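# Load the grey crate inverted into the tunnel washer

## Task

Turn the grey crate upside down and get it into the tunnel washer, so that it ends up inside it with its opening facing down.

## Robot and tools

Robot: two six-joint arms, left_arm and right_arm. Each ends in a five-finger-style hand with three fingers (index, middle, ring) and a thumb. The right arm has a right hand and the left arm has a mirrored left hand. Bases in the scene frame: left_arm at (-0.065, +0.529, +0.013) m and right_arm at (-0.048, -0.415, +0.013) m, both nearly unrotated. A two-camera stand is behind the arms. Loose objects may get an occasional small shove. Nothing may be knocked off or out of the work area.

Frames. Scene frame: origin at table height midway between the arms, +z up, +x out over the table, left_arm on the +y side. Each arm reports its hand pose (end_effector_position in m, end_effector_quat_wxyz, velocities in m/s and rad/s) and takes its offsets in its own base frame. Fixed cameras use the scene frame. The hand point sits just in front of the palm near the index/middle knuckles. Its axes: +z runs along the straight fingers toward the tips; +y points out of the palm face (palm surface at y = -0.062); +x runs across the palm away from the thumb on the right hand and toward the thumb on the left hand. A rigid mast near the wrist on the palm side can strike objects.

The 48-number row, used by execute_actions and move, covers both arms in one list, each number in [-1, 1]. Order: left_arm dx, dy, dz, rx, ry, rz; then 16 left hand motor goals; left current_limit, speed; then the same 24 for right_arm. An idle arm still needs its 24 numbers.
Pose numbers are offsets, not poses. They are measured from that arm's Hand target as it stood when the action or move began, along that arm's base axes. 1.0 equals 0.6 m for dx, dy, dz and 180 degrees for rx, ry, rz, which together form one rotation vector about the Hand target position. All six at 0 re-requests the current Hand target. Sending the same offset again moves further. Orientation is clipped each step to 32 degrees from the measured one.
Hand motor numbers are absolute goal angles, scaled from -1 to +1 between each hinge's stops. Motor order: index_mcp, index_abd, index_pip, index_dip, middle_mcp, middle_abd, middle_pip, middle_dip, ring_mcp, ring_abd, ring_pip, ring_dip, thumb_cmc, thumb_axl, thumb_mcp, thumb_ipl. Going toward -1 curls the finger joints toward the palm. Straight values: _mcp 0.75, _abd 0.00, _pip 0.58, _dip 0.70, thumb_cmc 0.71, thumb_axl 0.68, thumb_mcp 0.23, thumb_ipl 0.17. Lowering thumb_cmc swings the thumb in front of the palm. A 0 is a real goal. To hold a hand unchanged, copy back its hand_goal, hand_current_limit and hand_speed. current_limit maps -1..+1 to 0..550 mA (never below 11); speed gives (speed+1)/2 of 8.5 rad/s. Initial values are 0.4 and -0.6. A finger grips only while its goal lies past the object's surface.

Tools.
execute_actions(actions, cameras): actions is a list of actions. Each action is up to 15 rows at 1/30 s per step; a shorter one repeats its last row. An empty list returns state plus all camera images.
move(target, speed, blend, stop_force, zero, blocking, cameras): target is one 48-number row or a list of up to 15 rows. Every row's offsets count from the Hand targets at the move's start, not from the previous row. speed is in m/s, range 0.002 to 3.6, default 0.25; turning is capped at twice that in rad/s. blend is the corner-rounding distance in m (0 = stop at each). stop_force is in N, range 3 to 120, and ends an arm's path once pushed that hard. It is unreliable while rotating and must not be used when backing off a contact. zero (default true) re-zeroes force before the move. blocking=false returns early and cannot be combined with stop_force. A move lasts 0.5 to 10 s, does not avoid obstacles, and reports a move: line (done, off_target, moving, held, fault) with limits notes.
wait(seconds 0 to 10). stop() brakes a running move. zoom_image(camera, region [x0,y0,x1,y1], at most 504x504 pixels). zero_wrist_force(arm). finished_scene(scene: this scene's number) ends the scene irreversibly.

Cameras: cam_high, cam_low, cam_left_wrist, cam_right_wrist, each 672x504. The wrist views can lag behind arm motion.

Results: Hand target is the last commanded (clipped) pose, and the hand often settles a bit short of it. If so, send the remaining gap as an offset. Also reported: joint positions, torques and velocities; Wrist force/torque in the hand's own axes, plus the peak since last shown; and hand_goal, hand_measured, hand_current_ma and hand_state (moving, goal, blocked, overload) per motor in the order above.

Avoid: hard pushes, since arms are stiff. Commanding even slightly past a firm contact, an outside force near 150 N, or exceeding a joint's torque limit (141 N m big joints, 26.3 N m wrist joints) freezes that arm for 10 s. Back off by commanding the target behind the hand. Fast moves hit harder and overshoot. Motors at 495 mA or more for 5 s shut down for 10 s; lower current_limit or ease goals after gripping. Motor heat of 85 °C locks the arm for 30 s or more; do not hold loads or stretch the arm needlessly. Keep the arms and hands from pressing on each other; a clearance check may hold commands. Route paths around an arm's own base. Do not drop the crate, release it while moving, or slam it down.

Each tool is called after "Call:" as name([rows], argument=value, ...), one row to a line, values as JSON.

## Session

Scene 1 done. Now scene 2.

Call:
execute_actions(actions=[])

Scene clock: 0.00 s.
left_arm: end_effector_position=(-0.2844, +0.2939, +0.1567) hand_goal=(+0.754, +0.000, +0.576, +0.696, +0.754, +0.000, +0.576, +0.696, +0.754, +0.000, +0.576, +0.696, +0.714, +0.678, +0.226, +0.168) hand_measured=(+0.754, +0.000, +0.576, +0.696, +0.754, +0.000, +0.576, +0.696, +0.754, +0.000, +0.576, +0.696, +0.714, +0.678, +0.226, +0.168) hand_current_ma=(+0, +0, +0, +0, +0, +0, +0, +0, +0, +0, +0, +0, +0, +0, +0, +0) hand_state=(goal, goal, goal, goal, goal, goal, goal, goal, goal, goal, goal, goal, goal, goal, goal, goal) hand_current_limit=0.40 hand_speed=-0.60 end_effector_quat_wxyz=(-0.048, -0.065, +0.985, -0.151) | right_arm: end_effector_position=(+0.8063, -0.4640, +0.1702) hand_goal=(+0.754, +0.000, +0.576, +0.696, +0.754, +0.000, +0.576, +0.696, +0.754, +0.000, +0.576, +0.696, +0.714, +0.678, +0.226, +0.168) hand_measured=(+0.754, +0.000, +0.576, +0.696, +0.754, +0.000, +0.576, +0.696, +0.754, +0.000, +0.576, +0.696, +0.714, +0.678, +0.226, +0.168) hand_current_ma=(+0, +0, +0, +0, +0, +0, +0, +0, +0, +0, +0, +0, +0, +0, +0, +0) hand_state=(goal, goal, goal, goal, goal, goal, goal, goal, goal, goal, goal, goal, goal, goal, goal, goal) hand_current_limit=0.40 hand_speed=-0.60 end_effector_quat_wxyz=(+0.287, +0.710, +0.625, -0.150)
Joint positions: left_arm=[5.766 -1.308 -2.273 -1.221 1.876 0.909] | right_arm=[-0.59 -0.747 1.227 -2.57 -1.998 -0.578]
Joint velocities: within noise
Joint torques (N m): no reading
Motor temperatures (°C): left_arm=[34 32 31 46 43 42] | right_arm=[36 38 38 41 38 40]
Wrist force (N): no reading
Wrist torque (N m): no reading
Wrist force, peak (N): no reading
Hand target: left_arm -0.2844, +0.2939, +0.1567; -0.048, -0.065, +0.985, -0.151 | right_arm +0.8063, -0.4640, +0.1702; +0.287, +0.710, +0.625, -0.150
camera_calibration:
cam_left_wrist: T_world_to_cam=[[0.861812, -0.484984, 0.148561, 0.322171], [-0.319141, -0.290815, 0.901984, -0.196164], [-0.394244, -0.824753, -0.405407, 0.314944], [0, 0, 0, 1]] pos_world=[-0.21609, 0.358951, 0.256755]
cam_right_wrist: T_world_to_cam=[[0.480945, -0.623874, 0.616014, -0.758807], [-0.716827, 0.124755, 0.685999, 0.472664], [-0.504828, -0.771503, -0.38721, 0.245995], [0, 0, 0, 1]] pos_world=[0.827947, -0.342582, 0.23844]

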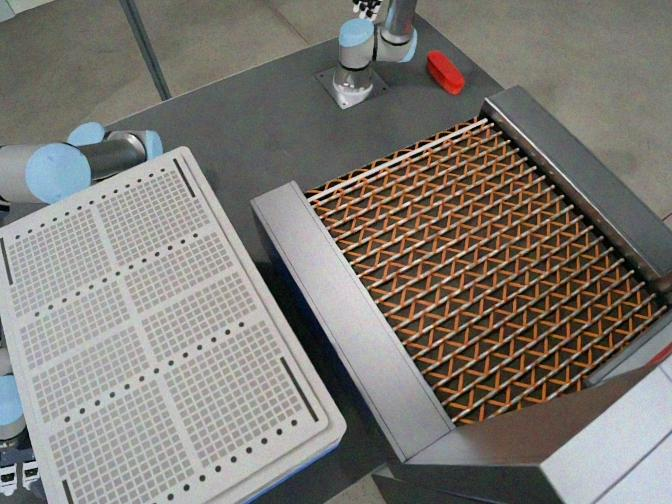

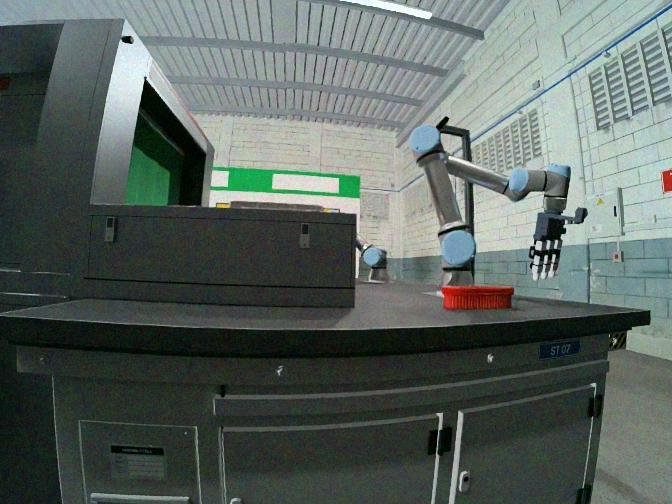

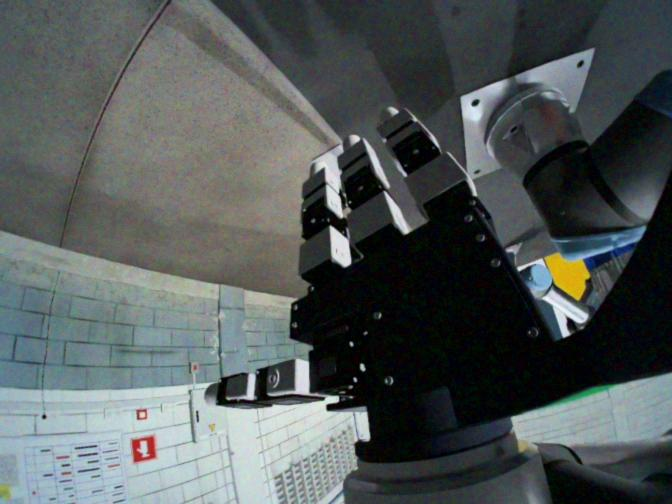

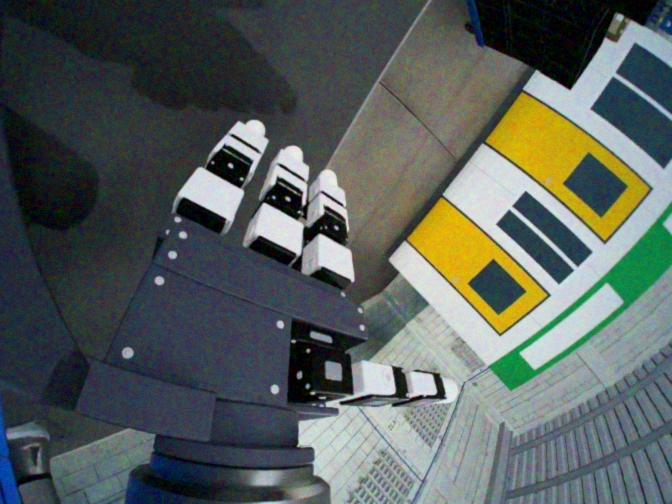

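Call:
move([
  [0.1073,0.1768,0.4055,0.0993,-0.0241,0.0024,0.754,0,0.576,0.696,0.754,0,0.576,0.696,0.754,0,0.576,0.696,0.714,0.678,0.226,0.168,0.4,-0.6,-0.3105,-0.0267,0.383,0.2001,-0.1159,-0.4679,0.754,0,0.576,0.696,0.754,0,0.576,0.696,0.754,0,0.576,0.696,0.714,0.678,0.226,0.168,0.4,-0.6],
  [0.5573,0.3435,0.4388,0.0993,-0.0241,0.0024,0.754,0,0.576,0.696,0.754,0,0.576,0.696,0.754,0,0.576,0.696,0.714,0.678,0.226,0.168,0.4,-0.6,-0.6105,-0.0267,0.383,0.1464,-0.2308,-0.7565,0.754,0,0.576,0.696,0.754,0,0.576,0.696,0.754,0,0.576,0.696,0.714,0.678,0.226,0.168,0.4,-0.6],
], speed=0.35, blend=[0.05,0], cameras=["cam_high"])

Scene clock: 8.07 s.
left_arm: end_effector_position=(+0.0499, +0.5000, +0.4200) hand_goal=(+0.754, +0.000, +0.576, +0.696, +0.754, +0.000, +0.576, +0.696, +0.754, +0.000, +0.576, +0.696, +0.714, +0.678, +0.226, +0.168) hand_measured=(+0.752, +0.000, +0.576, +0.696, +0.752, +0.000, +0.576, +0.696, +0.752, +0.000, +0.576, +0.696, +0.714, +0.678, +0.224, +0.168) hand_current_ma=(-4, +0, +1, +0, -4, +0, +1, +0, -3, +0, +1, +0, +0, -2, -9, -1) hand_state=(goal, goal, goal, goal, goal, goal, goal, goal, goal, goal, goal, goal, goal, goal, goal, goal) hand_current_limit=0.40 hand_speed=-0.60 end_effector_quat_wxyz=(+0.001, -0.069, +0.998, +0.001) | right_arm: end_effector_position=(+0.4400, -0.4801, +0.4001) hand_goal=(+0.754, +0.000, +0.576, +0.696, +0.754, +0.000, +0.576, +0.696, +0.754, +0.000, +0.576, +0.696, +0.714, +0.678, +0.226, +0.168) hand_measured=(+0.754, +0.000, +0.576, +0.696, +0.754, +0.000, +0.576, +0.696, +0.754, +0.000, +0.576, +0.696, +0.714, +0.678, +0.224, +0.168) hand_current_ma=(-2, +0, +2, +0, -2, +0, +2, +0, -2, +0, +2, +0, +1, -2, -8, -1) hand_state=(goal, goal, goal, goal, goal, goal, goal, goal, goal, goal, goal, goal, goal, goal, goal, goal) hand_current_limit=0.40 hand_speed=-0.60 end_effector_quat_wxyz=(+0.000, +0.866, -0.500, +0.000)
Joint positions: left_arm=[4.832 -1.381 -1.583 -1.746 1.569 -0.018] | right_arm=[-0.909 -1.073 0.832 -1.329 -1.57 1.709]
Joint torques (N m): left_arm=[2.77 18.53 20.65 0.27 0.42 -0.55] | right_arm=[12.11 -29.82 -33.12 -0.45 -1.23 0.5]
Wrist force (N): left_arm=[-0.3 0.4 -0.3] | right_arm=[1.1 -0.1 -0.6]
Wrist torque (N m): left_arm=[-0.08 0.01 -0.02] | right_arm=[0.16 0.06 0.21]
Wrist force, peak (N): left_arm=[-1.9 0.7 -0.6] | right_arm=[1.4 1.0 -0.7]
Hand target: left_arm +0.0500, +0.5000, +0.4200; +0.001, -0.069, +0.998, +0.001 | right_arm +0.4400, -0.4801, +0.4000; +0.000, +0.866, -0.500, +0.000
Off the commanded pose: left_arm 0.000 m, 0 deg | right_arm 0.000 m, 0 deg.
move: done
Images, in order (width x height): cam_high 672x504.

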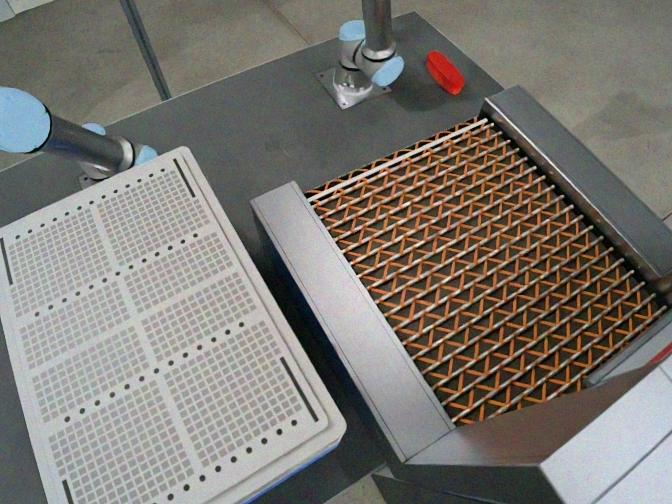

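Call:
move([
  [0.4667,-0.1333,0.0333,0,0,0.08,0.754,0,0.576,0.696,0.754,0,0.576,0.696,0.754,0,0.576,0.696,0.714,0.678,0.226,0.168,0.4,-0.6,0,0,0,0,0,-0.3889,0.754,0,0.576,0.696,0.754,0,0.576,0.696,0.754,0,0.576,0.696,0.714,0.678,0.226,0.168,0.4,-0.6],
  [0.75,-0.5333,0.05,0,0,0.2056,0.754,0,0.576,0.696,0.754,0,0.576,0.696,0.754,0,0.576,0.696,0.714,0.678,0.226,0.168,0.4,-0.6,0.15,-0.0333,-0.0333,-0.0459,-0.5243,-0.3019,0.754,0,0.576,0.696,0.754,0,0.576,0.696,0.754,0,0.576,0.696,0.714,0.678,0.226,0.168,0.4,-0.6],
], speed=0.35, blend=[0.05,0])

Scene clock: 13.00 s.
left_arm: end_effector_position=(+0.5000, +0.1800, +0.4500) hand_goal=(+0.754, +0.000, +0.576, +0.696, +0.754, +0.000, +0.576, +0.696, +0.754, +0.000, +0.576, +0.696, +0.714, +0.678, +0.226, +0.168) hand_measured=(+0.752, +0.000, +0.576, +0.696, +0.752, +0.000, +0.576, +0.696, +0.752, +0.000, +0.576, +0.696, +0.714, +0.678, +0.224, +0.168) hand_current_ma=(-4, +0, +1, +0, -4, +0, +1, +0, -3, +0, +1, +0, +0, -2, -9, -1) hand_state=(goal, goal, goal, goal, goal, goal, goal, goal, goal, goal, goal, goal, goal, goal, goal, goal) hand_current_limit=0.40 hand_speed=-0.60 end_effector_quat_wxyz=(+0.000, -0.382, +0.924, +0.001) | right_arm: end_effector_position=(+0.5300, -0.5001, +0.3799) hand_goal=(+0.754, +0.000, +0.576, +0.696, +0.754, +0.000, +0.576, +0.696, +0.754, +0.000, +0.576, +0.696, +0.714, +0.678, +0.226, +0.168) hand_measured=(+0.746, +0.000, +0.576, +0.696, +0.746, +0.000, +0.576, +0.696, +0.746, +0.000, +0.576, +0.696, +0.706, +0.678, +0.224, +0.168) hand_current_ma=(-25, +0, +0, +0, -25, +0, +0, +0, -28, +0, +0, +0, -22, -2, -8, -1) hand_state=(goal, goal, goal, goal, goal, goal, goal, goal, goal, goal, goal, goal, goal, goal, goal, goal) hand_current_limit=0.40 hand_speed=-0.60 end_effector_quat_wxyz=(+0.299, -0.299, +0.641, -0.641)
Joint positions: left_arm=[3.599 -1.805 -1.07 -1.837 1.574 -1.897] | right_arm=[-1.097 -1.223 1.749 -3.668 -1.171 3.142]
Joint torques (N m): left_arm=[14.51 39.83 19.4 4.65 1.74 -0.77] | right_arm=[12.29 -43.42 -31.03 -3.27 0.03 -0.01]
Wrist force (N): left_arm=[-0.7 0.0 -0.1] | right_arm=[-0.7 -1.8 0.0]
Wrist torque (N m): left_arm=[-0.16 0.05 -0.08] | right_arm=[0.08 0.40 0.19]
Wrist force, peak (N): left_arm=[1.1 1.3 -0.2] | right_arm=[-0.4 -2.5 0.1]
Hand target: left_arm +0.5000, +0.1801, +0.4500; +0.000, -0.382, +0.924, +0.001 | right_arm +0.5300, -0.5000, +0.3800; +0.299, -0.299, +0.641, -0.641
Off the commanded pose: left_arm 0.000 m, 0 deg | right_arm 0.000 m, 0 deg.
move: done

Call:
move(target=[0.2,-0.55,-0.05,-0.3536,-0.3536,0,-1,0,0.576,0.696,-1,0,0.576,0.696,-1,0,0.576,0.696,0.714,0.678,1.0,0.168,0.7,-0.6,0.4,0.3333,-0.0333,0,0,0.4333,-1,0,0.576,0.696,-1,0,0.576,0.696,-1,0,0.576,0.696,0.714,0.678,1.0,0.168,0.7,-0.6], speed=0.3, cameras=["cam_high","cam_right_wrist"])

Scene clock: 16.97 s.
left_arm: end_effector_position=(+0.6200, -0.1500, +0.4200) hand_goal=(-1.000, +0.000, +0.576, +0.696, -1.000, +0.000, +0.576, +0.696, -1.000, +0.000, +0.576, +0.696, +0.714, +0.678, +1.000, +0.168) hand_measured=(-0.988, +0.000, +0.576, +0.696, -0.986, +0.000, +0.576, +0.696, -0.988, +0.000, +0.576, +0.696, +0.710, +0.680, +0.998, +0.168) hand_current_ma=(+41, +0, +1, +0, +47, +0, +1, +0, +38, +0, +1, +0, -9, +6, -8, -1) hand_state=(goal, goal, goal, goal, goal, goal, goal, goal, goal, goal, goal, goal, goal, goal, goal, goal) hand_current_limit=0.70 hand_speed=-0.60 end_effector_quat_wxyz=(+0.271, -0.271, +0.654, -0.652) | right_arm: end_effector_position=(+0.7701, -0.3000, +0.3600) hand_goal=(-1.000, +0.000, +0.576, +0.696, -1.000, +0.000, +0.576, +0.696, -1.000, +0.000, +0.576, +0.696, +0.714, +0.678, +1.000, +0.168) hand_measured=(-0.988, +0.000, +0.576, +0.696, -0.988, +0.000, +0.576, +0.696, -0.988, +0.000, +0.576, +0.696, +0.706, +0.680, +0.998, +0.168) hand_current_ma=(+39, +0, +0, +0, +38, +0, +0, +0, +42, +0, +0, +0, -22, +6, -7, -1) hand_state=(goal, goal, goal, goal, goal, goal, goal, goal, goal, goal, goal, goal, goal, goal, goal, goal) hand_current_limit=0.70 hand_speed=-0.60 end_effector_quat_wxyz=(+0.636, -0.636, +0.310, -0.310)
Joint positions: left_arm=[3.486 -1.811 -1.778 0.442 0.443 -3.136] | right_arm=[-0.828 -0.573 0.694 -3.265 -0.08 3.144]
Joint torques (N m): left_arm=[12.84 31.35 12.6 2.81 -2.45 -2.12] | right_arm=[-10.92 -53.59 -18.04 1.44 0.15 -0.98]
Wrist force (N): left_arm=[0.6 -0.2 1.2] | right_arm=[-0.5 -2.2 0.8]
Wrist torque (N m): left_arm=[0.70 -0.26 -0.10] | right_arm=[0.22 0.39 0.10]
Wrist force, peak (N): left_arm=[1.1 0.3 2.1] | right_arm=[-0.4 -2.6 0.5]
Hand target: left_arm +0.6200, -0.1499, +0.4200; +0.271, -0.271, +0.654, -0.652 | right_arm +0.7700, -0.3001, +0.3600; +0.636, -0.635, +0.310, -0.310
Off the commanded pose: left_arm 0.000 m, 0 deg | right_arm 0.000 m, 0 deg.
move: done
camera_calibration:
cam_right_wrist: T_world_to_cam=[[-0.509115, 0.578121, -0.637635, 0.818426], [-0.824488, -0.114957, 0.554079, 0.354398], [0.247024, 0.807812, 0.53518, -0.00950673], [0, 0, 0, 1]] pos_world=[0.711218, -0.424729, 0.330581]
Images, in order (width x height): cam_high 672x504, cam_right_wrist 672x504.

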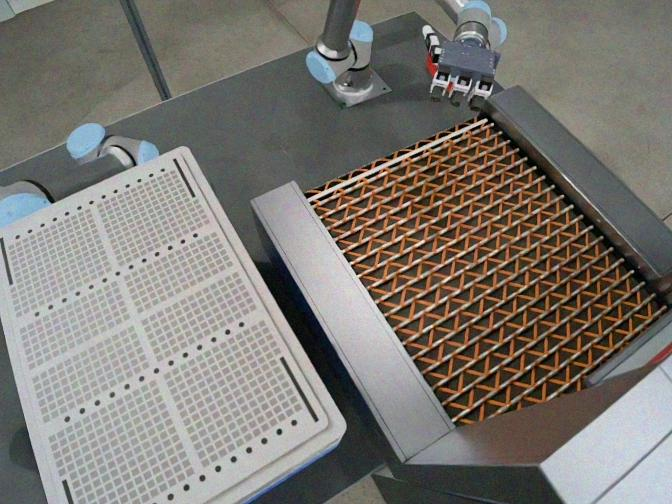

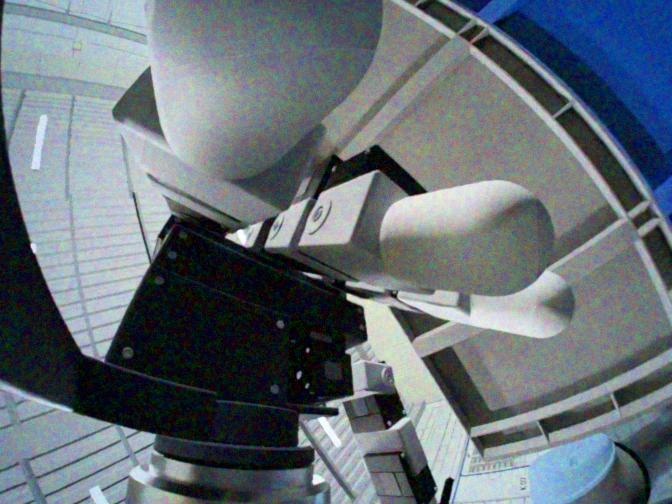

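Call:
move(target=[0.1583,-0.4667,-0.0833,0,0,0,-1,0,0.576,0.696,-1,0,0.576,0.696,-1,0,0.576,0.696,0.714,0.678,1.0,0.168,0.7,-0.6,0.0308,0.1,0,0,0,0,-1,0,0.576,0.696,-1,0,0.576,0.696,-1,0,0.576,0.696,0.714,0.678,1.0,0.168,0.7,-0.6], speed=0.2)

Call:
move(target=[0,0,0,0,0,0,-1,0,0.576,0.696,-1,0,0.576,0.696,-1,0,0.576,0.696,0.714,0.678,1.0,0.168,0.7,-0.6,0,0.12,0,0,0,0,-1,0,0.576,0.696,-1,0,0.576,0.696,-1,0,0.576,0.696,0.714,0.678,1.0,0.168,0.7,-0.6], speed=0.03, stop_force=8, cameras=["cam_high","cam_right_wrist","cam_left_wrist"])

Scene clock: 19.57 s.
left_arm: end_effector_position=(+0.7149, -0.4300, +0.3700) hand_goal=(-1.000, +0.000, +0.576, +0.696, -1.000, +0.000, +0.576, +0.696, -1.000, +0.000, +0.576, +0.696, +0.714, +0.678, +1.000, +0.168) hand_measured=(-0.990, +0.000, +0.576, +0.696, -0.988, +0.000, +0.576, +0.696, -0.990, +0.000, +0.576, +0.696, +0.710, +0.680, +0.998, +0.168) hand_current_ma=(+32, +0, +1, +0, +36, +0, +1, +0, +30, +0, +1, +0, -9, +6, -6, -1) hand_state=(goal, goal, goal, goal, goal, goal, goal, goal, goal, goal, goal, goal, goal, goal, goal, goal) hand_current_limit=0.70 hand_speed=-0.60 end_effector_quat_wxyz=(+0.271, -0.271, +0.654, -0.652) | right_arm: end_effector_position=(+0.7885, -0.2399, +0.3601) hand_goal=(-1.000, +0.000, +0.576, +0.696, -1.000, +0.000, +0.576, +0.696, -1.000, +0.000, +0.576, +0.696, +0.714, +0.678, +1.000, +0.168) hand_measured=(-0.988, +0.000, +0.576, +0.696, -0.988, +0.000, +0.576, +0.696, -0.988, +0.000, +0.576, +0.696, +0.706, +0.680, +0.998, +0.168) hand_current_ma=(+39, +0, +0, +0, +38, +0, +0, +0, +42, +0, +0, +0, -22, +6, -7, -1) hand_state=(goal, goal, goal, goal, goal, goal, goal, goal, goal, goal, goal, goal, goal, goal, goal, goal) hand_current_limit=0.70 hand_speed=-0.60 end_effector_quat_wxyz=(+0.636, -0.635, +0.310, -0.310)
Joint positions: left_arm=[2.94 -2.188 -1.355 0.399 0.988 -3.139] | right_arm=[-0.752 -0.639 0.82 -3.325 -0.155 3.144]
Joint torques (N m): left_arm=[8.97 42.64 24.69 3.52 -0.86 0.7] | right_arm=[-11.87 -44.71 -31.08 1.74 1.37 -1.11]
Wrist force (N): left_arm=[1.0 -0.1 1.4] | right_arm=[-0.4 -2.1 0.4]
Wrist torque (N m): left_arm=[0.69 -0.30 0.04] | right_arm=[0.28 0.39 0.22]
Wrist force, peak (N): left_arm=[1.5 0.4 2.7] | right_arm=[-0.5 -2.5 0.3]
Hand target: left_arm +0.7149, -0.4300, +0.3700; +0.271, -0.271, +0.654, -0.652 | right_arm +0.7885, -0.2401, +0.3600; +0.636, -0.635, +0.310, -0.310
Off the commanded pose: left_arm 0.000 m, 0 deg | right_arm 0.000 m, 0 deg.
move: done

Scene clock: 22.30 s.
left_arm: end_effector_position=(+0.7149, -0.4300, +0.3700) hand_goal=(-1.000, +0.000, +0.576, +0.696, -1.000, +0.000, +0.576, +0.696, -1.000, +0.000, +0.576, +0.696, +0.714, +0.678, +1.000, +0.168) hand_measured=(-0.990, +0.000, +0.576, +0.696, -0.988, +0.000, +0.576, +0.696, -0.990, +0.000, +0.576, +0.696, +0.710, +0.680, +0.998, +0.168) hand_current_ma=(+32, +0, +1, +0, +36, +0, +1, +0, +30, +0, +1, +0, -9, +6, -6, -1) hand_state=(goal, goal, goal, goal, goal, goal, goal, goal, goal, goal, goal, goal, goal, goal, goal, goal) hand_current_limit=0.70 hand_speed=-0.60 end_effector_quat_wxyz=(+0.271, -0.271, +0.654, -0.652) | right_arm: end_effector_position=(+0.7885, -0.1956, +0.3600) hand_goal=(-1.000, +0.000, +0.576, +0.696, -1.000, +0.000, +0.576, +0.696, -1.000, +0.000, +0.576, +0.696, +0.714, +0.678, +1.000, +0.168) hand_measured=(-0.996, +0.000, +0.576, +0.696, -0.988, +0.000, +0.576, +0.696, -0.988, +0.000, +0.576, +0.696, +0.706, +0.680, +0.998, +0.168) hand_current_ma=(+12, +0, +0, +0, +38, +0, +0, +0, +42, +0, +0, +0, -22, +6, -7, -1) hand_state=(goal, goal, goal, goal, goal, goal, goal, goal, goal, goal, goal, goal, goal, goal, goal, goal) hand_current_limit=0.70 hand_speed=-0.60 end_effector_quat_wxyz=(+0.636, -0.635, +0.310, -0.310)
Joint positions: left_arm=[2.94 -2.188 -1.355 0.399 0.988 -3.139] | right_arm=[-0.706 -0.709 0.95 -3.385 -0.201 3.144]
Joint torques (N m): left_arm=[14.12 38.51 26.01 3.21 2.07 1.39] | right_arm=[-11.58 -41.48 -12.02 -0.61 -0.68 0.33]
Wrist force (N): left_arm=[0.8 -0.4 1.1] | right_arm=[-0.2 -2.3 0.5]
Wrist torque (N m): left_arm=[0.68 -0.28 0.03] | right_arm=[0.25 0.35 0.24]
Wrist force, peak (N): left_arm=[1.0 -0.2 1.6] | right_arm=[11.0 -2.9 -8.8]
Hand target: left_arm +0.7149, -0.4300, +0.3700; +0.271, -0.271, +0.654, -0.652 | right_arm +0.7885, -0.1956, +0.3600; +0.636, -0.635, +0.310, -0.310 (not the last commanded pose)
Off the commanded pose: left_arm 0.000 m, 0 deg | right_arm 0.028 m, 0 deg.
move: contact (right_arm)
camera_calibration:
cam_left_wrist: T_world_to_cam=[[0.509612, 0.591156, 0.625165, -0.38378], [-0.844739, 0.205743, 0.49405, 0.460028], [0.163437, -0.779875, 0.604222, -0.554619], [0, 0, 0, 1]] pos_world=[0.674827, -0.300307, 0.347761]
cam_right_wrist: T_world_to_cam=[[-0.509083, 0.578363, -0.637441, 0.767357], [-0.824508, -0.11514, 0.554012, 0.381697], [0.247025, 0.807613, 0.535481, -0.098604], [0, 0, 0, 1]] pos_world=[0.729718, -0.320228, 0.330481]
Images, in order (width x height): cam_high 672x504, cam_left_wrist 672x504, cam_right_wrist 672x504.

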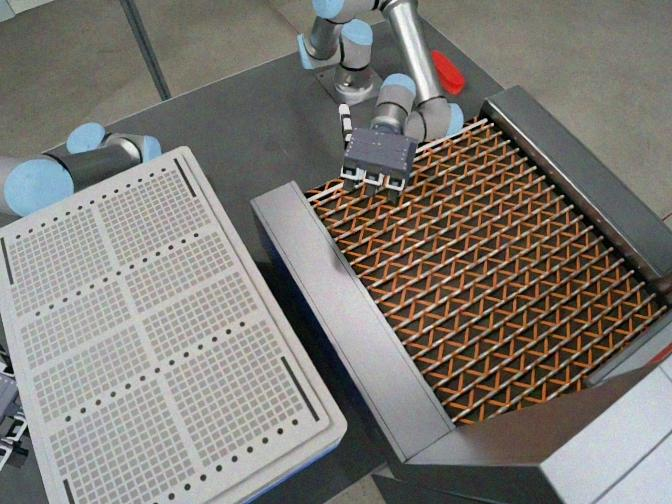

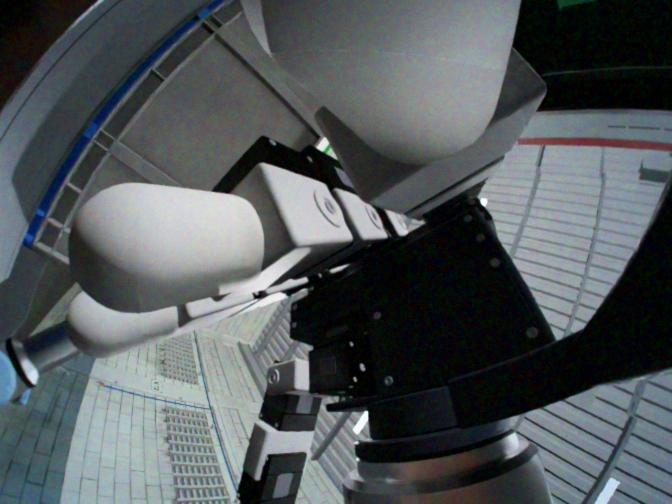

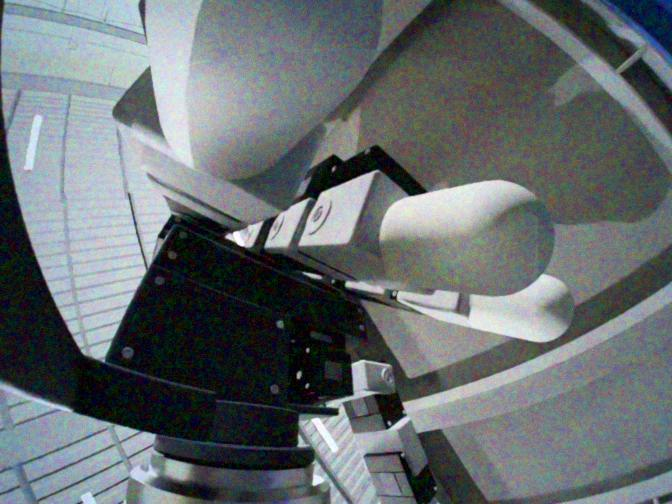

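Call:
move(target=[0,0,0,0,0,0,-1,0,0.576,0.696,-1,0,0.576,0.696,-1,0,0.576,0.696,0.714,0.678,1.0,0.168,0.7,-0.6,0,0.16,0,0,0,0,-1,0,0.576,0.696,-1,0,0.576,0.696,-1,0,0.576,0.696,0.714,0.678,1.0,0.168,0.7,-0.6], speed=0.04, stop_force=38, cameras=["cam_high","cam_right_wrist"])

Scene clock: 26.13 s.
left_arm: end_effector_position=(+0.7149, -0.4300, +0.3700) hand_goal=(-1.000, +0.000, +0.576, +0.696, -1.000, +0.000, +0.576, +0.696, -1.000, +0.000, +0.576, +0.696, +0.714, +0.678, +1.000, +0.168) hand_measured=(-0.990, +0.000, +0.576, +0.696, -0.988, +0.000, +0.576, +0.696, -0.990, +0.000, +0.576, +0.696, +0.710, +0.680, +0.998, +0.168) hand_current_ma=(+32, +0, +1, +0, +36, +0, +1, +0, +30, +0, +1, +0, -9, +6, -6, -1) hand_state=(goal, goal, goal, goal, goal, goal, goal, goal, goal, goal, goal, goal, goal, goal, goal, goal) hand_current_limit=0.70 hand_speed=-0.60 end_effector_quat_wxyz=(+0.271, -0.271, +0.654, -0.652) | right_arm: end_effector_position=(+0.7885, -0.1142, +0.3601) hand_goal=(-1.000, +0.000, +0.576, +0.696, -1.000, +0.000, +0.576, +0.696, -1.000, +0.000, +0.576, +0.696, +0.714, +0.678, +1.000, +0.168) hand_measured=(-1.000, +0.000, +0.576, +0.696, -0.988, +0.000, +0.576, +0.696, -0.988, +0.000, +0.576, +0.696, +0.706, +0.680, +0.998, +0.168) hand_current_ma=(+0, +0, +0, +0, +38, +0, +0, +0, +42, +0, +0, +0, -22, +6, -6, -1) hand_state=(goal, goal, goal, goal, goal, goal, goal, goal, goal, goal, goal, goal, goal, goal, goal, goal) hand_current_limit=0.70 hand_speed=-0.60 end_effector_quat_wxyz=(+0.636, -0.635, +0.310, -0.310)
Joint positions: left_arm=[2.94 -2.188 -1.355 0.399 0.988 -3.139] | right_arm=[-0.612 -0.807 1.129 -3.465 -0.295 3.143]
Joint torques (N m): left_arm=[14.56 37.44 26.53 3.12 2.06 1.28] | right_arm=[1.36 -42.28 -15.5 0.94 0.94 0.84]
Wrist force (N): left_arm=[0.8 0.0 1.3] | right_arm=[11.9 3.1 -10.2]
Wrist torque (N m): left_arm=[0.70 -0.27 0.03] | right_arm=[1.12 -0.04 0.91]
Wrist force, peak (N): left_arm=[0.7 -0.8 1.5] | right_arm=[38.7 -18.9 -34.1]
Hand target: left_arm +0.7149, -0.4300, +0.3700; +0.271, -0.271, +0.654, -0.652 | right_arm +0.7885, -0.1142, +0.3601; +0.636, -0.635, +0.310, -0.310 (not the last commanded pose)
Off the commanded pose: left_arm 0.000 m, 0 deg | right_arm 0.015 m, 0 deg.
move: contact (right_arm)
camera_calibration:
cam_right_wrist: T_world_to_cam=[[-0.509068, 0.578281, -0.637527, 0.72034], [-0.824552, -0.115168, 0.553941, 0.391063], [0.246911, 0.807668, 0.535451, -0.164291], [0, 0, 0, 1]] pos_world=[0.729719, -0.238828, 0.330581]
Images, in order (width x height): cam_high 672x504, cam_right_wrist 672x504.

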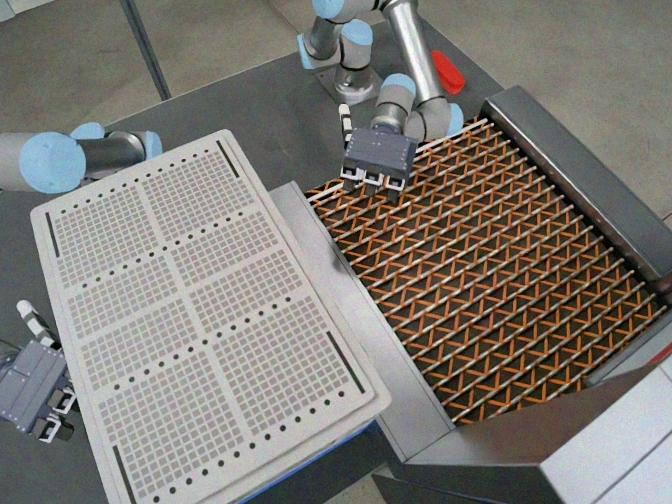

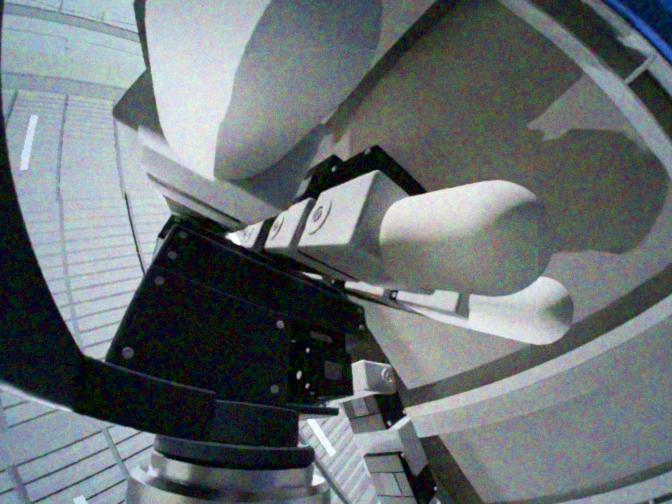

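Call:
move(target=[0.1585,-0.1917,-0.0133,0,0,0,-1,0,0.576,0.696,-1,0,0.576,0.696,-1,0,0.576,0.696,0.714,0.678,1.0,0.168,0.7,-0.6,0,0,0,0,0,0,-1,0,0.576,0.696,-1,0,0.576,0.696,-1,0,0.576,0.696,0.714,0.678,1.0,0.168,0.7,-0.6], speed=0.15)

Call:
move(target=[0,-0.12,0,0,0,0,-1,0,0.576,0.696,-1,0,0.576,0.696,-1,0,0.576,0.696,0.714,0.678,1.0,0.168,0.7,-0.6,0,0,0,0,0,0,-1,0,0.576,0.696,-1,0,0.576,0.696,-1,0,0.576,0.696,0.714,0.678,1.0,0.168,0.7,-0.6], speed=0.03, stop_force=12, cameras=["cam_high","cam_left_wrist"])

Scene clock: 28.37 s.
left_arm: end_effector_position=(+0.8099, -0.5451, +0.3620) hand_goal=(-1.000, +0.000, +0.576, +0.696, -1.000, +0.000, +0.576, +0.696, -1.000, +0.000, +0.576, +0.696, +0.714, +0.678, +1.000, +0.168) hand_measured=(-0.990, +0.000, +0.576, +0.696, -0.988, +0.000, +0.576, +0.696, -0.990, +0.000, +0.576, +0.696, +0.710, +0.680, +0.998, +0.168) hand_current_ma=(+32, +0, +1, +0, +36, +0, +1, +0, +29, +0, +1, +0, -9, +6, -6, -1) hand_state=(goal, goal, goal, goal, goal, goal, goal, goal, goal, goal, goal, goal, goal, goal, goal, goal) hand_current_limit=0.70 hand_speed=-0.60 end_effector_quat_wxyz=(+0.271, -0.271, +0.654, -0.652) | right_arm: end_effector_position=(+0.7885, -0.1142, +0.3601) hand_goal=(-1.000, +0.000, +0.576, +0.696, -1.000, +0.000, +0.576, +0.696, -1.000, +0.000, +0.576, +0.696, +0.714, +0.678, +1.000, +0.168) hand_measured=(-1.000, +0.000, +0.576, +0.696, -0.988, +0.000, +0.576, +0.696, -0.988, +0.000, +0.576, +0.696, +0.706, +0.680, +0.998, +0.168) hand_current_ma=(+0, +0, +0, +0, +38, +0, +0, +0, +42, +0, +0, +0, -22, +6, -6, -1) hand_state=(goal, goal, goal, goal, goal, goal, goal, goal, goal, goal, goal, goal, goal, goal, goal, goal) hand_current_limit=0.70 hand_speed=-0.60 end_effector_quat_wxyz=(+0.636, -0.635, +0.310, -0.310)
Joint positions: left_arm=[2.813 -2.567 -0.692 0.114 1.116 -3.139] | right_arm=[-0.612 -0.807 1.129 -3.465 -0.295 3.143]
Joint torques (N m): left_arm=[14.22 55.23 30.01 2.96 -2.01 1.46] | right_arm=[0.65 -42.53 -13.78 0.89 0.83 0.67]
Wrist force (N): left_arm=[0.5 -0.1 1.2] | right_arm=[11.7 2.2 -10.3]
Wrist torque (N m): left_arm=[0.74 -0.24 -0.04] | right_arm=[1.08 0.00 0.87]
Wrist force, peak (N): left_arm=[1.2 -0.2 2.5] | right_arm=[11.9 2.8 -10.7]
Hand target: left_arm +0.8100, -0.5450, +0.3621; +0.271, -0.271, +0.654, -0.652 | right_arm +0.7885, -0.1142, +0.3601; +0.636, -0.635, +0.310, -0.310
Off the commanded pose: left_arm 0.000 m, 0 deg | right_arm 0.000 m, 0 deg.
move: done

Scene clock: 31.33 s.
left_arm: end_effector_position=(+0.8100, -0.5933, +0.3621) hand_goal=(-1.000, +0.000, +0.576, +0.696, -1.000, +0.000, +0.576, +0.696, -1.000, +0.000, +0.576, +0.696, +0.714, +0.678, +1.000, +0.168) hand_measured=(-1.000, +0.000, +0.576, +0.696, -0.988, +0.000, +0.576, +0.696, -0.990, +0.000, +0.576, +0.696, +0.710, +0.680, +0.998, +0.168) hand_current_ma=(+0, +0, +1, +0, +36, +0, +1, +0, +29, +0, +1, +0, -9, +6, -6, -1) hand_state=(goal, goal, goal, goal, goal, goal, goal, goal, goal, goal, goal, goal, goal, goal, goal, goal) hand_current_limit=0.70 hand_speed=-0.60 end_effector_quat_wxyz=(+0.271, -0.271, +0.654, -0.652) | right_arm: end_effector_position=(+0.7885, -0.1142, +0.3600) hand_goal=(-1.000, +0.000, +0.576, +0.696, -1.000, +0.000, +0.576, +0.696, -1.000, +0.000, +0.576, +0.696, +0.714, +0.678, +1.000, +0.168) hand_measured=(-1.000, +0.000, +0.576, +0.696, -0.988, +0.000, +0.576, +0.696, -0.988, +0.000, +0.576, +0.696, +0.706, +0.680, +0.998, +0.168) hand_current_ma=(-1, +0, +0, +0, +38, +0, +0, +0, +42, +0, +0, +0, -22, +6, -6, -1) hand_state=(goal, goal, goal, goal, goal, goal, goal, goal, goal, goal, goal, goal, goal, goal, goal, goal) hand_current_limit=0.70 hand_speed=-0.60 end_effector_quat_wxyz=(+0.636, -0.635, +0.310, -0.310)
Joint positions: left_arm=[2.753 -2.671 -0.488 0.016 1.176 -3.14] | right_arm=[-0.612 -0.807 1.129 -3.465 -0.295 3.143]
Joint torques (N m): left_arm=[6.25 50.25 28.91 -0.65 1 -1.74] | right_arm=[38.28 -65.7 -20.2 -3.39 5.43 0.53]
Wrist force (N): left_arm=[-5.1 0.8 -3.5] | right_arm=[23.6 -2.4 -20.0]
Wrist torque (N m): left_arm=[1.00 -0.05 -0.35] | right_arm=[1.63 -0.42 1.82]
Wrist force, peak (N): left_arm=[-12.6 -1.5 -17.6] | right_arm=[25.3 7.4 -22.1]
Hand target: left_arm +0.8100, -0.5933, +0.3621; +0.271, -0.271, +0.654, -0.652 (not the last commanded pose) | right_arm +0.7885, -0.1142, +0.3601; +0.636, -0.635, +0.310, -0.310
Off the commanded pose: left_arm 0.024 m, 0 deg | right_arm 0.000 m, 0 deg.
move: contact (left_arm)
camera_calibration:
cam_left_wrist: T_world_to_cam=[[0.50938, 0.591378, 0.625143, -0.330308], [-0.84484, 0.205528, 0.493966, 0.577855], [0.163636, -0.779763, 0.604312, -0.692875], [0, 0, 0, 1]] pos_world=[0.769827, -0.463707, 0.339761]
Images, in order (width x height): cam_high 672x504, cam_left_wrist 672x504.

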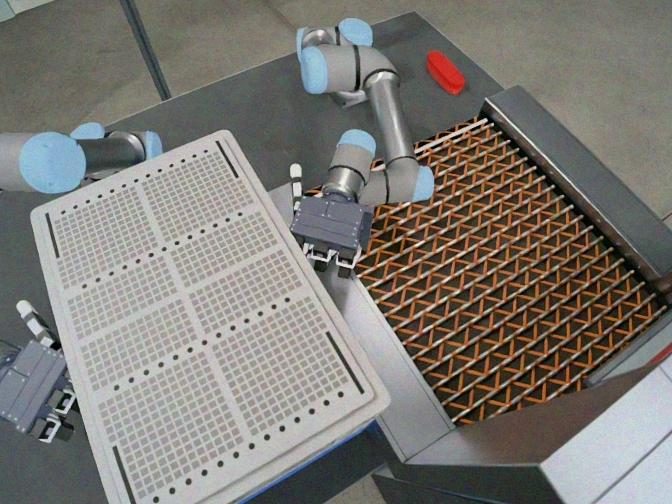

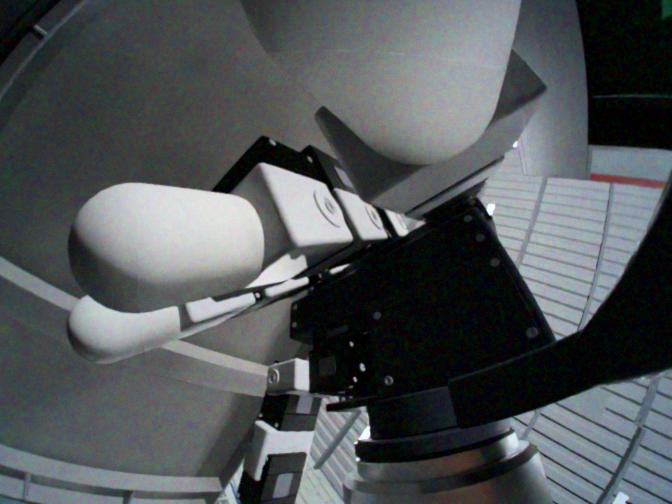

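Call:
move(target=[0,-0.0075,0,0,0,0,-1,0,0.576,0.696,-1,0,0.576,0.696,-1,0,0.576,0.696,0.714,0.678,1.0,0.168,0.7,-0.6,0,-0.0067,0,0,0,0,-1,0,0.576,0.696,-1,0,0.576,0.696,-1,0,0.576,0.696,0.714,0.678,1.0,0.168,0.7,-0.6], speed=0.02)

Scene clock: 32.33 s.
left_arm: end_effector_position=(+0.8100, -0.5978, +0.3620) hand_goal=(-1.000, +0.000, +0.576, +0.696, -1.000, +0.000, +0.576, +0.696, -1.000, +0.000, +0.576, +0.696, +0.714, +0.678, +1.000, +0.168) hand_measured=(-1.000, +0.000, +0.576, +0.696, -0.988, +0.000, +0.576, +0.696, -0.990, +0.000, +0.576, +0.696, +0.710, +0.680, +0.998, +0.168) hand_current_ma=(-1, +0, +1, +0, +36, +0, +1, +0, +29, +0, +1, +0, -9, +6, -6, -1) hand_state=(goal, goal, goal, goal, goal, goal, goal, goal, goal, goal, goal, goal, goal, goal, goal, goal) hand_current_limit=0.70 hand_speed=-0.60 end_effector_quat_wxyz=(+0.271, -0.271, +0.654, -0.652) | right_arm: end_effector_position=(+0.7885, -0.1182, +0.3601) hand_goal=(-1.000, +0.000, +0.576, +0.696, -1.000, +0.000, +0.576, +0.696, -1.000, +0.000, +0.576, +0.696, +0.714, +0.678, +1.000, +0.168) hand_measured=(-1.000, +0.000, +0.576, +0.696, -0.988, +0.000, +0.576, +0.696, -0.988, +0.000, +0.576, +0.696, +0.706, +0.680, +0.998, +0.168) hand_current_ma=(-1, +0, +0, +0, +38, +0, +0, +0, +42, +0, +0, +0, -22, +6, -6, -1) hand_state=(goal, goal, goal, goal, goal, goal, goal, goal, goal, goal, goal, goal, goal, goal, goal, goal) hand_current_limit=0.70 hand_speed=-0.60 end_effector_quat_wxyz=(+0.636, -0.635, +0.310, -0.310)
Joint positions: left_arm=[2.748 -2.684 -0.463 0.004 1.181 -3.14] | right_arm=[-0.617 -0.803 1.121 -3.462 -0.29 3.143]
Joint torques (N m): left_arm=[-30.35 62.56 15.58 0.64 -2.29 -2.12] | right_arm=[8.05 -47.5 -23.27 -0.15 3.16 1.27]
Wrist force (N): left_arm=[-17.1 1.1 -18.9] | right_arm=[14.1 0.7 -10.4]
Wrist torque (N m): left_arm=[1.95 0.49 -1.02] | right_arm=[1.08 -0.04 1.09]
Wrist force, peak (N): left_arm=[-17.3 2.0 -18.9] | right_arm=[23.9 -3.5 -20.7]
Hand target: left_arm +0.8100, -0.5978, +0.3621; +0.271, -0.271, +0.654, -0.652 | right_arm +0.7885, -0.1182, +0.3601; +0.636, -0.635, +0.310, -0.310
Off the commanded pose: left_arm 0.000 m, 0 deg | right_arm 0.000 m, 0 deg.
move: done

Call:
move(target=[0,0,0.04,0,0,0,-1,0,0.576,0.696,-1,0,0.576,0.696,-1,0,0.576,0.696,0.714,0.678,1.0,0.168,0.7,-0.6,0,0,0.04,0,0,0,-1,0,0.576,0.696,-1,0,0.576,0.696,-1,0,0.576,0.696,0.714,0.678,1.0,0.168,0.7,-0.6], speed=0.025)

Call:
move(target=[0,0,0.025,0,0,0,-1,0,0.576,0.696,-1,0,0.576,0.696,-1,0,0.576,0.696,0.714,0.678,1.0,0.168,0.7,-0.6,0,0,0.025,0,0,0,-1,0,0.576,0.696,-1,0,0.576,0.696,-1,0,0.576,0.696,0.714,0.678,1.0,0.168,0.7,-0.6], speed=0.025, cameras=["cam_high"])

Scene clock: 33.90 s.
left_arm: end_effector_position=(+0.8099, -0.5978, +0.3861) hand_goal=(-1.000, +0.000, +0.576, +0.696, -1.000, +0.000, +0.576, +0.696, -1.000, +0.000, +0.576, +0.696, +0.714, +0.678, +1.000, +0.168) hand_measured=(-1.000, +0.000, +0.576, +0.696, -0.988, +0.000, +0.576, +0.696, -0.990, +0.000, +0.576, +0.696, +0.710, +0.680, +0.998, +0.168) hand_current_ma=(-1, +0, +1, +0, +36, +0, +1, +0, +29, +0, +1, +0, -9, +6, -6, -1) hand_state=(goal, goal, goal, goal, goal, goal, goal, goal, goal, goal, goal, goal, goal, goal, goal, goal) hand_current_limit=0.70 hand_speed=-0.60 end_effector_quat_wxyz=(+0.271, -0.271, +0.654, -0.652) | right_arm: end_effector_position=(+0.7885, -0.1182, +0.3843) hand_goal=(-1.000, +0.000, +0.576, +0.696, -1.000, +0.000, +0.576, +0.696, -1.000, +0.000, +0.576, +0.696, +0.714, +0.678, +1.000, +0.168) hand_measured=(-1.000, +0.000, +0.576, +0.696, -0.988, +0.000, +0.576, +0.696, -0.988, +0.000, +0.576, +0.696, +0.706, +0.680, +0.998, +0.168) hand_current_ma=(-1, +0, +0, +0, +37, +0, +0, +0, +42, +0, +0, +0, -22, +7, -6, -1) hand_state=(goal, goal, goal, goal, goal, goal, goal, goal, goal, goal, goal, goal, goal, goal, goal, goal) hand_current_limit=0.70 hand_speed=-0.60 end_effector_quat_wxyz=(+0.636, -0.635, +0.310, -0.310)
Joint positions: left_arm=[2.748 -2.688 -0.395 -0.061 1.181 -3.14] | right_arm=[-0.617 -0.821 1.09 -3.412 -0.29 3.143]
Joint torques (N m): left_arm=[-11.83 62.93 22.95 5.07 -3.16 -2.26] | right_arm=[34.99 -59.68 -16.65 -4.01 4.25 -0.43]
Wrist force (N): left_arm=[-18.6 15.8 -21.0] | right_arm=[23.4 10.1 -17.4]
Wrist torque (N m): left_arm=[2.55 0.66 -0.90] | right_arm=[2.21 -0.66 1.95]
Wrist force, peak (N): left_arm=[-18.7 16.3 -21.2] | right_arm=[23.4 10.1 -17.4]
Hand target: left_arm +0.8100, -0.5978, +0.3861; +0.271, -0.271, +0.654, -0.652 | right_arm +0.7885, -0.1182, +0.3841; +0.636, -0.635, +0.310, -0.310
Off the commanded pose: left_arm 0.000 m, 0 deg | right_arm 0.000 m, 0 deg.
move: done

Scene clock: 34.80 s.
left_arm: end_effector_position=(+0.8100, -0.5978, +0.4011) hand_goal=(-1.000, +0.000, +0.576, +0.696, -1.000, +0.000, +0.576, +0.696, -1.000, +0.000, +0.576, +0.696, +0.714, +0.678, +1.000, +0.168) hand_measured=(-1.000, +0.000, +0.576, +0.696, -0.988, +0.000, +0.576, +0.696, -0.990, +0.000, +0.576, +0.696, +0.710, +0.680, +0.998, +0.168) hand_current_ma=(-1, +0, +1, +0, +36, +0, +1, +0, +29, +0, +1, +0, -9, +6, -6, -1) hand_state=(goal, goal, goal, goal, goal, goal, goal, goal, goal, goal, goal, goal, goal, goal, goal, goal) hand_current_limit=0.70 hand_speed=-0.60 end_effector_quat_wxyz=(+0.271, -0.271, +0.654, -0.652) | right_arm: end_effector_position=(+0.7885, -0.1182, +0.3993) hand_goal=(-1.000, +0.000, +0.576, +0.696, -1.000, +0.000, +0.576, +0.696, -1.000, +0.000, +0.576, +0.696, +0.714, +0.678, +1.000, +0.168) hand_measured=(-1.000, +0.000, +0.576, +0.696, -0.988, +0.000, +0.576, +0.696, -0.988, +0.000, +0.576, +0.696, +0.706, +0.680, +0.998, +0.168) hand_current_ma=(-1, +0, +0, +0, +37, +0, +0, +0, +42, +0, +0, +0, -22, +7, -6, -1) hand_state=(goal, goal, goal, goal, goal, goal, goal, goal, goal, goal, goal, goal, goal, goal, goal, goal) hand_current_limit=0.70 hand_speed=-0.60 end_effector_quat_wxyz=(+0.636, -0.635, +0.310, -0.310)
Joint positions: left_arm=[2.748 -2.696 -0.341 -0.107 1.181 -3.14] | right_arm=[-0.617 -0.831 1.068 -3.38 -0.29 3.143]
Joint torques (N m): left_arm=[-9.52 65.34 21.8 5.22 -1.5 -2] | right_arm=[35.25 -61.31 -17.97 -3.88 4.34 -0.24]
Wrist force (N): left_arm=[-18.7 16.7 -21.5] | right_arm=[23.2 11.2 -17.2]
Wrist torque (N m): left_arm=[2.60 0.62 -0.91] | right_arm=[2.25 -0.64 1.95]
Wrist force, peak (N): left_arm=[-18.7 16.7 -21.5] | right_arm=[23.2 11.2 -17.2]
Hand target: left_arm +0.8100, -0.5978, +0.4011; +0.271, -0.271, +0.654, -0.652 | right_arm +0.7885, -0.1182, +0.3991; +0.636, -0.635, +0.310, -0.310
Off the commanded pose: left_arm 0.000 m, 0 deg | right_arm 0.000 m, 0 deg.
move: done
Images, in order (width x height): cam_high 672x504.

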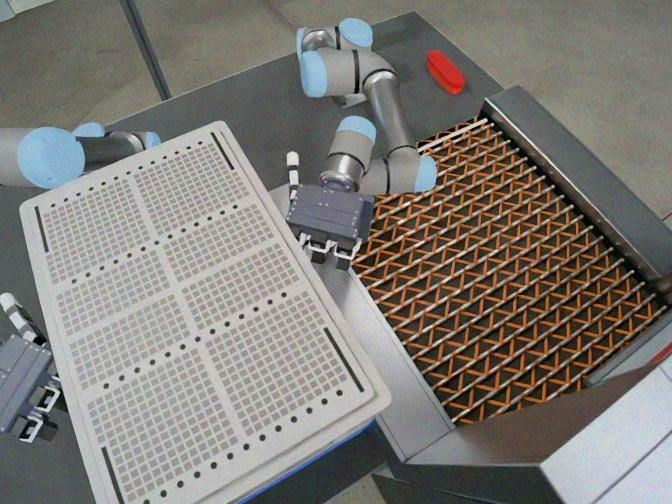

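Call:
zoom_image(camera="cam_high", region=[180, 300, 460, 504])

Scaled by 1.800 from the camera's 672x504 image, which has a finer 960x720 frame.

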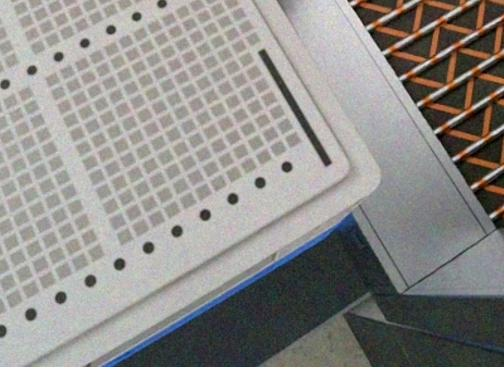

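Call:
move(target=[0,0,0.05,0,0,0,-1,0,0.576,0.696,-1,0,0.576,0.696,-1,0,0.576,0.696,0.714,0.678,1.0,0.168,0.7,-0.6,0,0,0.05,0,0,0,-1,0,0.576,0.696,-1,0,0.576,0.696,-1,0,0.576,0.696,0.714,0.678,1.0,0.168,0.7,-0.6], speed=0.03, cameras=["cam_high"])

Scene clock: 37.13 s.
left_arm: end_effector_position=(+0.8100, -0.5978, +0.4310) hand_goal=(-1.000, +0.000, +0.576, +0.696, -1.000, +0.000, +0.576, +0.696, -1.000, +0.000, +0.576, +0.696, +0.714, +0.678, +1.000, +0.168) hand_measured=(-1.000, +0.000, +0.576, +0.696, -0.988, +0.000, +0.576, +0.696, -0.990, +0.000, +0.576, +0.696, +0.710, +0.680, +0.998, +0.168) hand_current_ma=(-1, +0, +1, +0, +36, +0, +1, +0, +29, +0, +1, +0, -9, +6, -6, -1) hand_state=(goal, goal, goal, goal, goal, goal, goal, goal, goal, goal, goal, goal, goal, goal, goal, goal) hand_current_limit=0.70 hand_speed=-0.60 end_effector_quat_wxyz=(+0.271, -0.271, +0.654, -0.652) | right_arm: end_effector_position=(+0.7885, -0.1181, +0.4292) hand_goal=(-1.000, +0.000, +0.576, +0.696, -1.000, +0.000, +0.576, +0.696, -1.000, +0.000, +0.576, +0.696, +0.714, +0.678, +1.000, +0.168) hand_measured=(-1.000, +0.000, +0.576, +0.696, -0.988, +0.000, +0.576, +0.696, -0.988, +0.000, +0.576, +0.696, +0.706, +0.680, +0.998, +0.168) hand_current_ma=(-1, +0, +0, +0, +37, +0, +0, +0, +42, +0, +0, +0, -22, +7, -6, -1) hand_state=(goal, goal, goal, goal, goal, goal, goal, goal, goal, goal, goal, goal, goal, goal, goal, goal) hand_current_limit=0.70 hand_speed=-0.60 end_effector_quat_wxyz=(+0.636, -0.635, +0.310, -0.310)
Joint positions: left_arm=[2.748 -2.742 -0.171 -0.231 1.181 -3.14] | right_arm=[-0.617 -0.848 1.019 -3.314 -0.29 3.143]
Joint torques (N m): left_arm=[-18.87 69.76 21.93 3.89 -5.76 -1.32] | right_arm=[22.94 -59.61 -18.32 -4.05 3.15 -0.45]
Wrist force (N): left_arm=[-18.8 15.3 -22.3] | right_arm=[24.1 10.3 -18.1]
Wrist torque (N m): left_arm=[2.58 0.61 -0.93] | right_arm=[2.32 -0.64 2.00]
Wrist force, peak (N): left_arm=[-19.1 16.4 -22.2] | right_arm=[24.3 11.0 -18.0]
Hand target: left_arm +0.8100, -0.5978, +0.4311; +0.271, -0.271, +0.654, -0.652 | right_arm +0.7885, -0.1182, +0.4291; +0.636, -0.635, +0.310, -0.310
Off the commanded pose: left_arm 0.000 m, 0 deg | right_arm 0.000 m, 0 deg.
move: done
Images, in order (width x height): cam_high 672x504.

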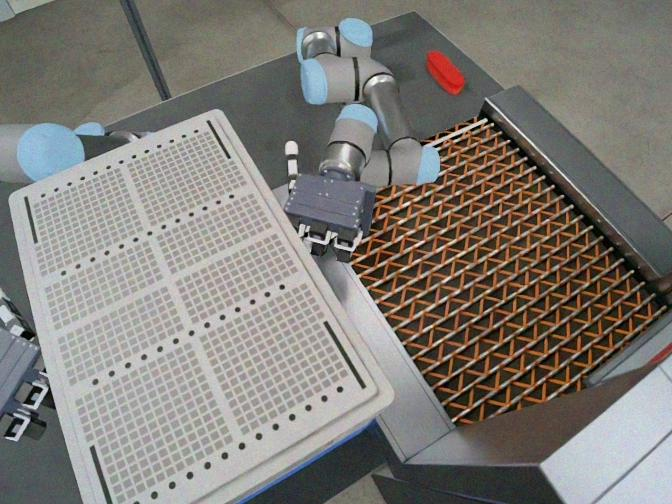

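Call:
move(target=[-0.0137,0.3414,0,0,0,0,-1,0,0.576,0.696,-1,0,0.576,0.696,-1,0,0.576,0.696,0.714,0.678,1.0,0.168,0.7,-0.6,0.0048,0.3417,0,0,0,0,-1,0,0.576,0.696,-1,0,0.576,0.696,-1,0,0.576,0.696,0.714,0.678,1.0,0.168,0.7,-0.6], speed=0.07, cameras=["cam_high"])

Scene clock: 40.73 s.
left_arm: end_effector_position=(+0.8018, -0.3928, +0.4312) hand_goal=(-1.000, +0.000, +0.576, +0.696, -1.000, +0.000, +0.576, +0.696, -1.000, +0.000, +0.576, +0.696, +0.714, +0.678, +1.000, +0.168) hand_measured=(-1.000, +0.000, +0.576, +0.696, -0.988, +0.000, +0.576, +0.696, -0.990, +0.000, +0.576, +0.696, +0.710, +0.680, +0.998, +0.168) hand_current_ma=(-1, +0, +1, +0, +36, +0, +1, +0, +29, +0, +1, +0, -9, +6, -6, -1) hand_state=(goal, goal, goal, goal, goal, goal, goal, goal, goal, goal, goal, goal, goal, goal, goal, goal) hand_current_limit=0.70 hand_speed=-0.60 end_effector_quat_wxyz=(+0.271, -0.271, +0.654, -0.652) end_effector_velocity=(+0.001, -0.002, -0.001) end_effector_angular_velocity=(+0.000, +0.002, +0.001) | right_arm: end_effector_position=(+0.7913, +0.0870, +0.4291) hand_goal=(-1.000, +0.000, +0.576, +0.696, -1.000, +0.000, +0.576, +0.696, -1.000, +0.000, +0.576, +0.696, +0.714, +0.678, +1.000, +0.168) hand_measured=(-1.000, +0.000, +0.576, +0.696, -0.988, +0.000, +0.576, +0.696, -0.988, +0.000, +0.576, +0.696, +0.706, +0.680, +0.998, +0.168) hand_current_ma=(-1, +0, +0, +0, +37, +0, +0, +0, +42, +0, +0, +0, -22, +7, -6, -1) hand_state=(goal, goal, goal, goal, goal, goal, goal, goal, goal, goal, goal, goal, goal, goal, goal, goal) hand_current_limit=0.70 hand_speed=-0.60 end_effector_quat_wxyz=(+0.636, -0.635, +0.310, -0.310)
Joint positions: left_arm=[3.019 -2.316 -0.973 0.146 0.91 -3.139] | right_arm=[-0.329 -0.983 1.246 -3.405 -0.578 3.142]
Joint velocities: left_arm=[-0.003 -0.003 0.003 -0.003 0.005 0] | right_arm=[within noise]
Joint torques (N m): left_arm=[-34.56 51.15 36.44 0.69 -0.68 -0.27] | right_arm=[10.26 -48.68 -37.41 -1.82 5.15 -0.64]
Wrist force (N): left_arm=[-16.9 16.9 -19.8] | right_arm=[21.3 10.4 -16.1]
Wrist torque (N m): left_arm=[2.29 0.50 -0.74] | right_arm=[2.15 -0.62 1.84]
Wrist force, peak (N): left_arm=[-24.5 16.4 -27.9] | right_arm=[29.9 9.5 -22.5]
Hand target: left_arm +0.8017, -0.3929, +0.4311; +0.271, -0.271, +0.654, -0.652 | right_arm +0.7914, +0.0868, +0.4291; +0.636, -0.635, +0.310, -0.310
Off the commanded pose: left_arm 0.000 m, 0 deg | right_arm 0.000 m, 0 deg.
move: done
Images, in order (width x height): cam_high 672x504.

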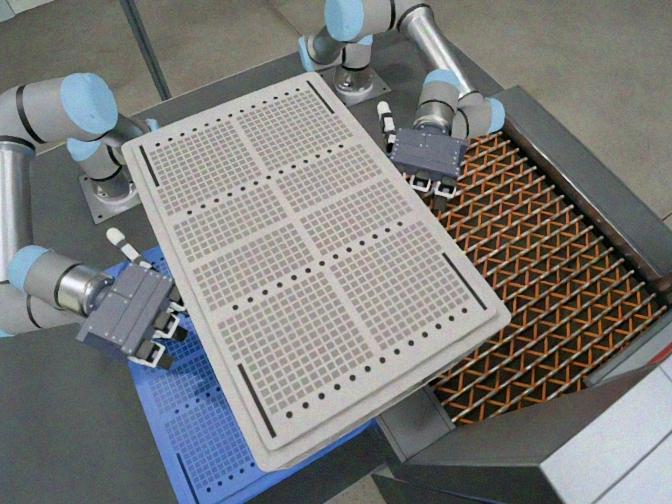

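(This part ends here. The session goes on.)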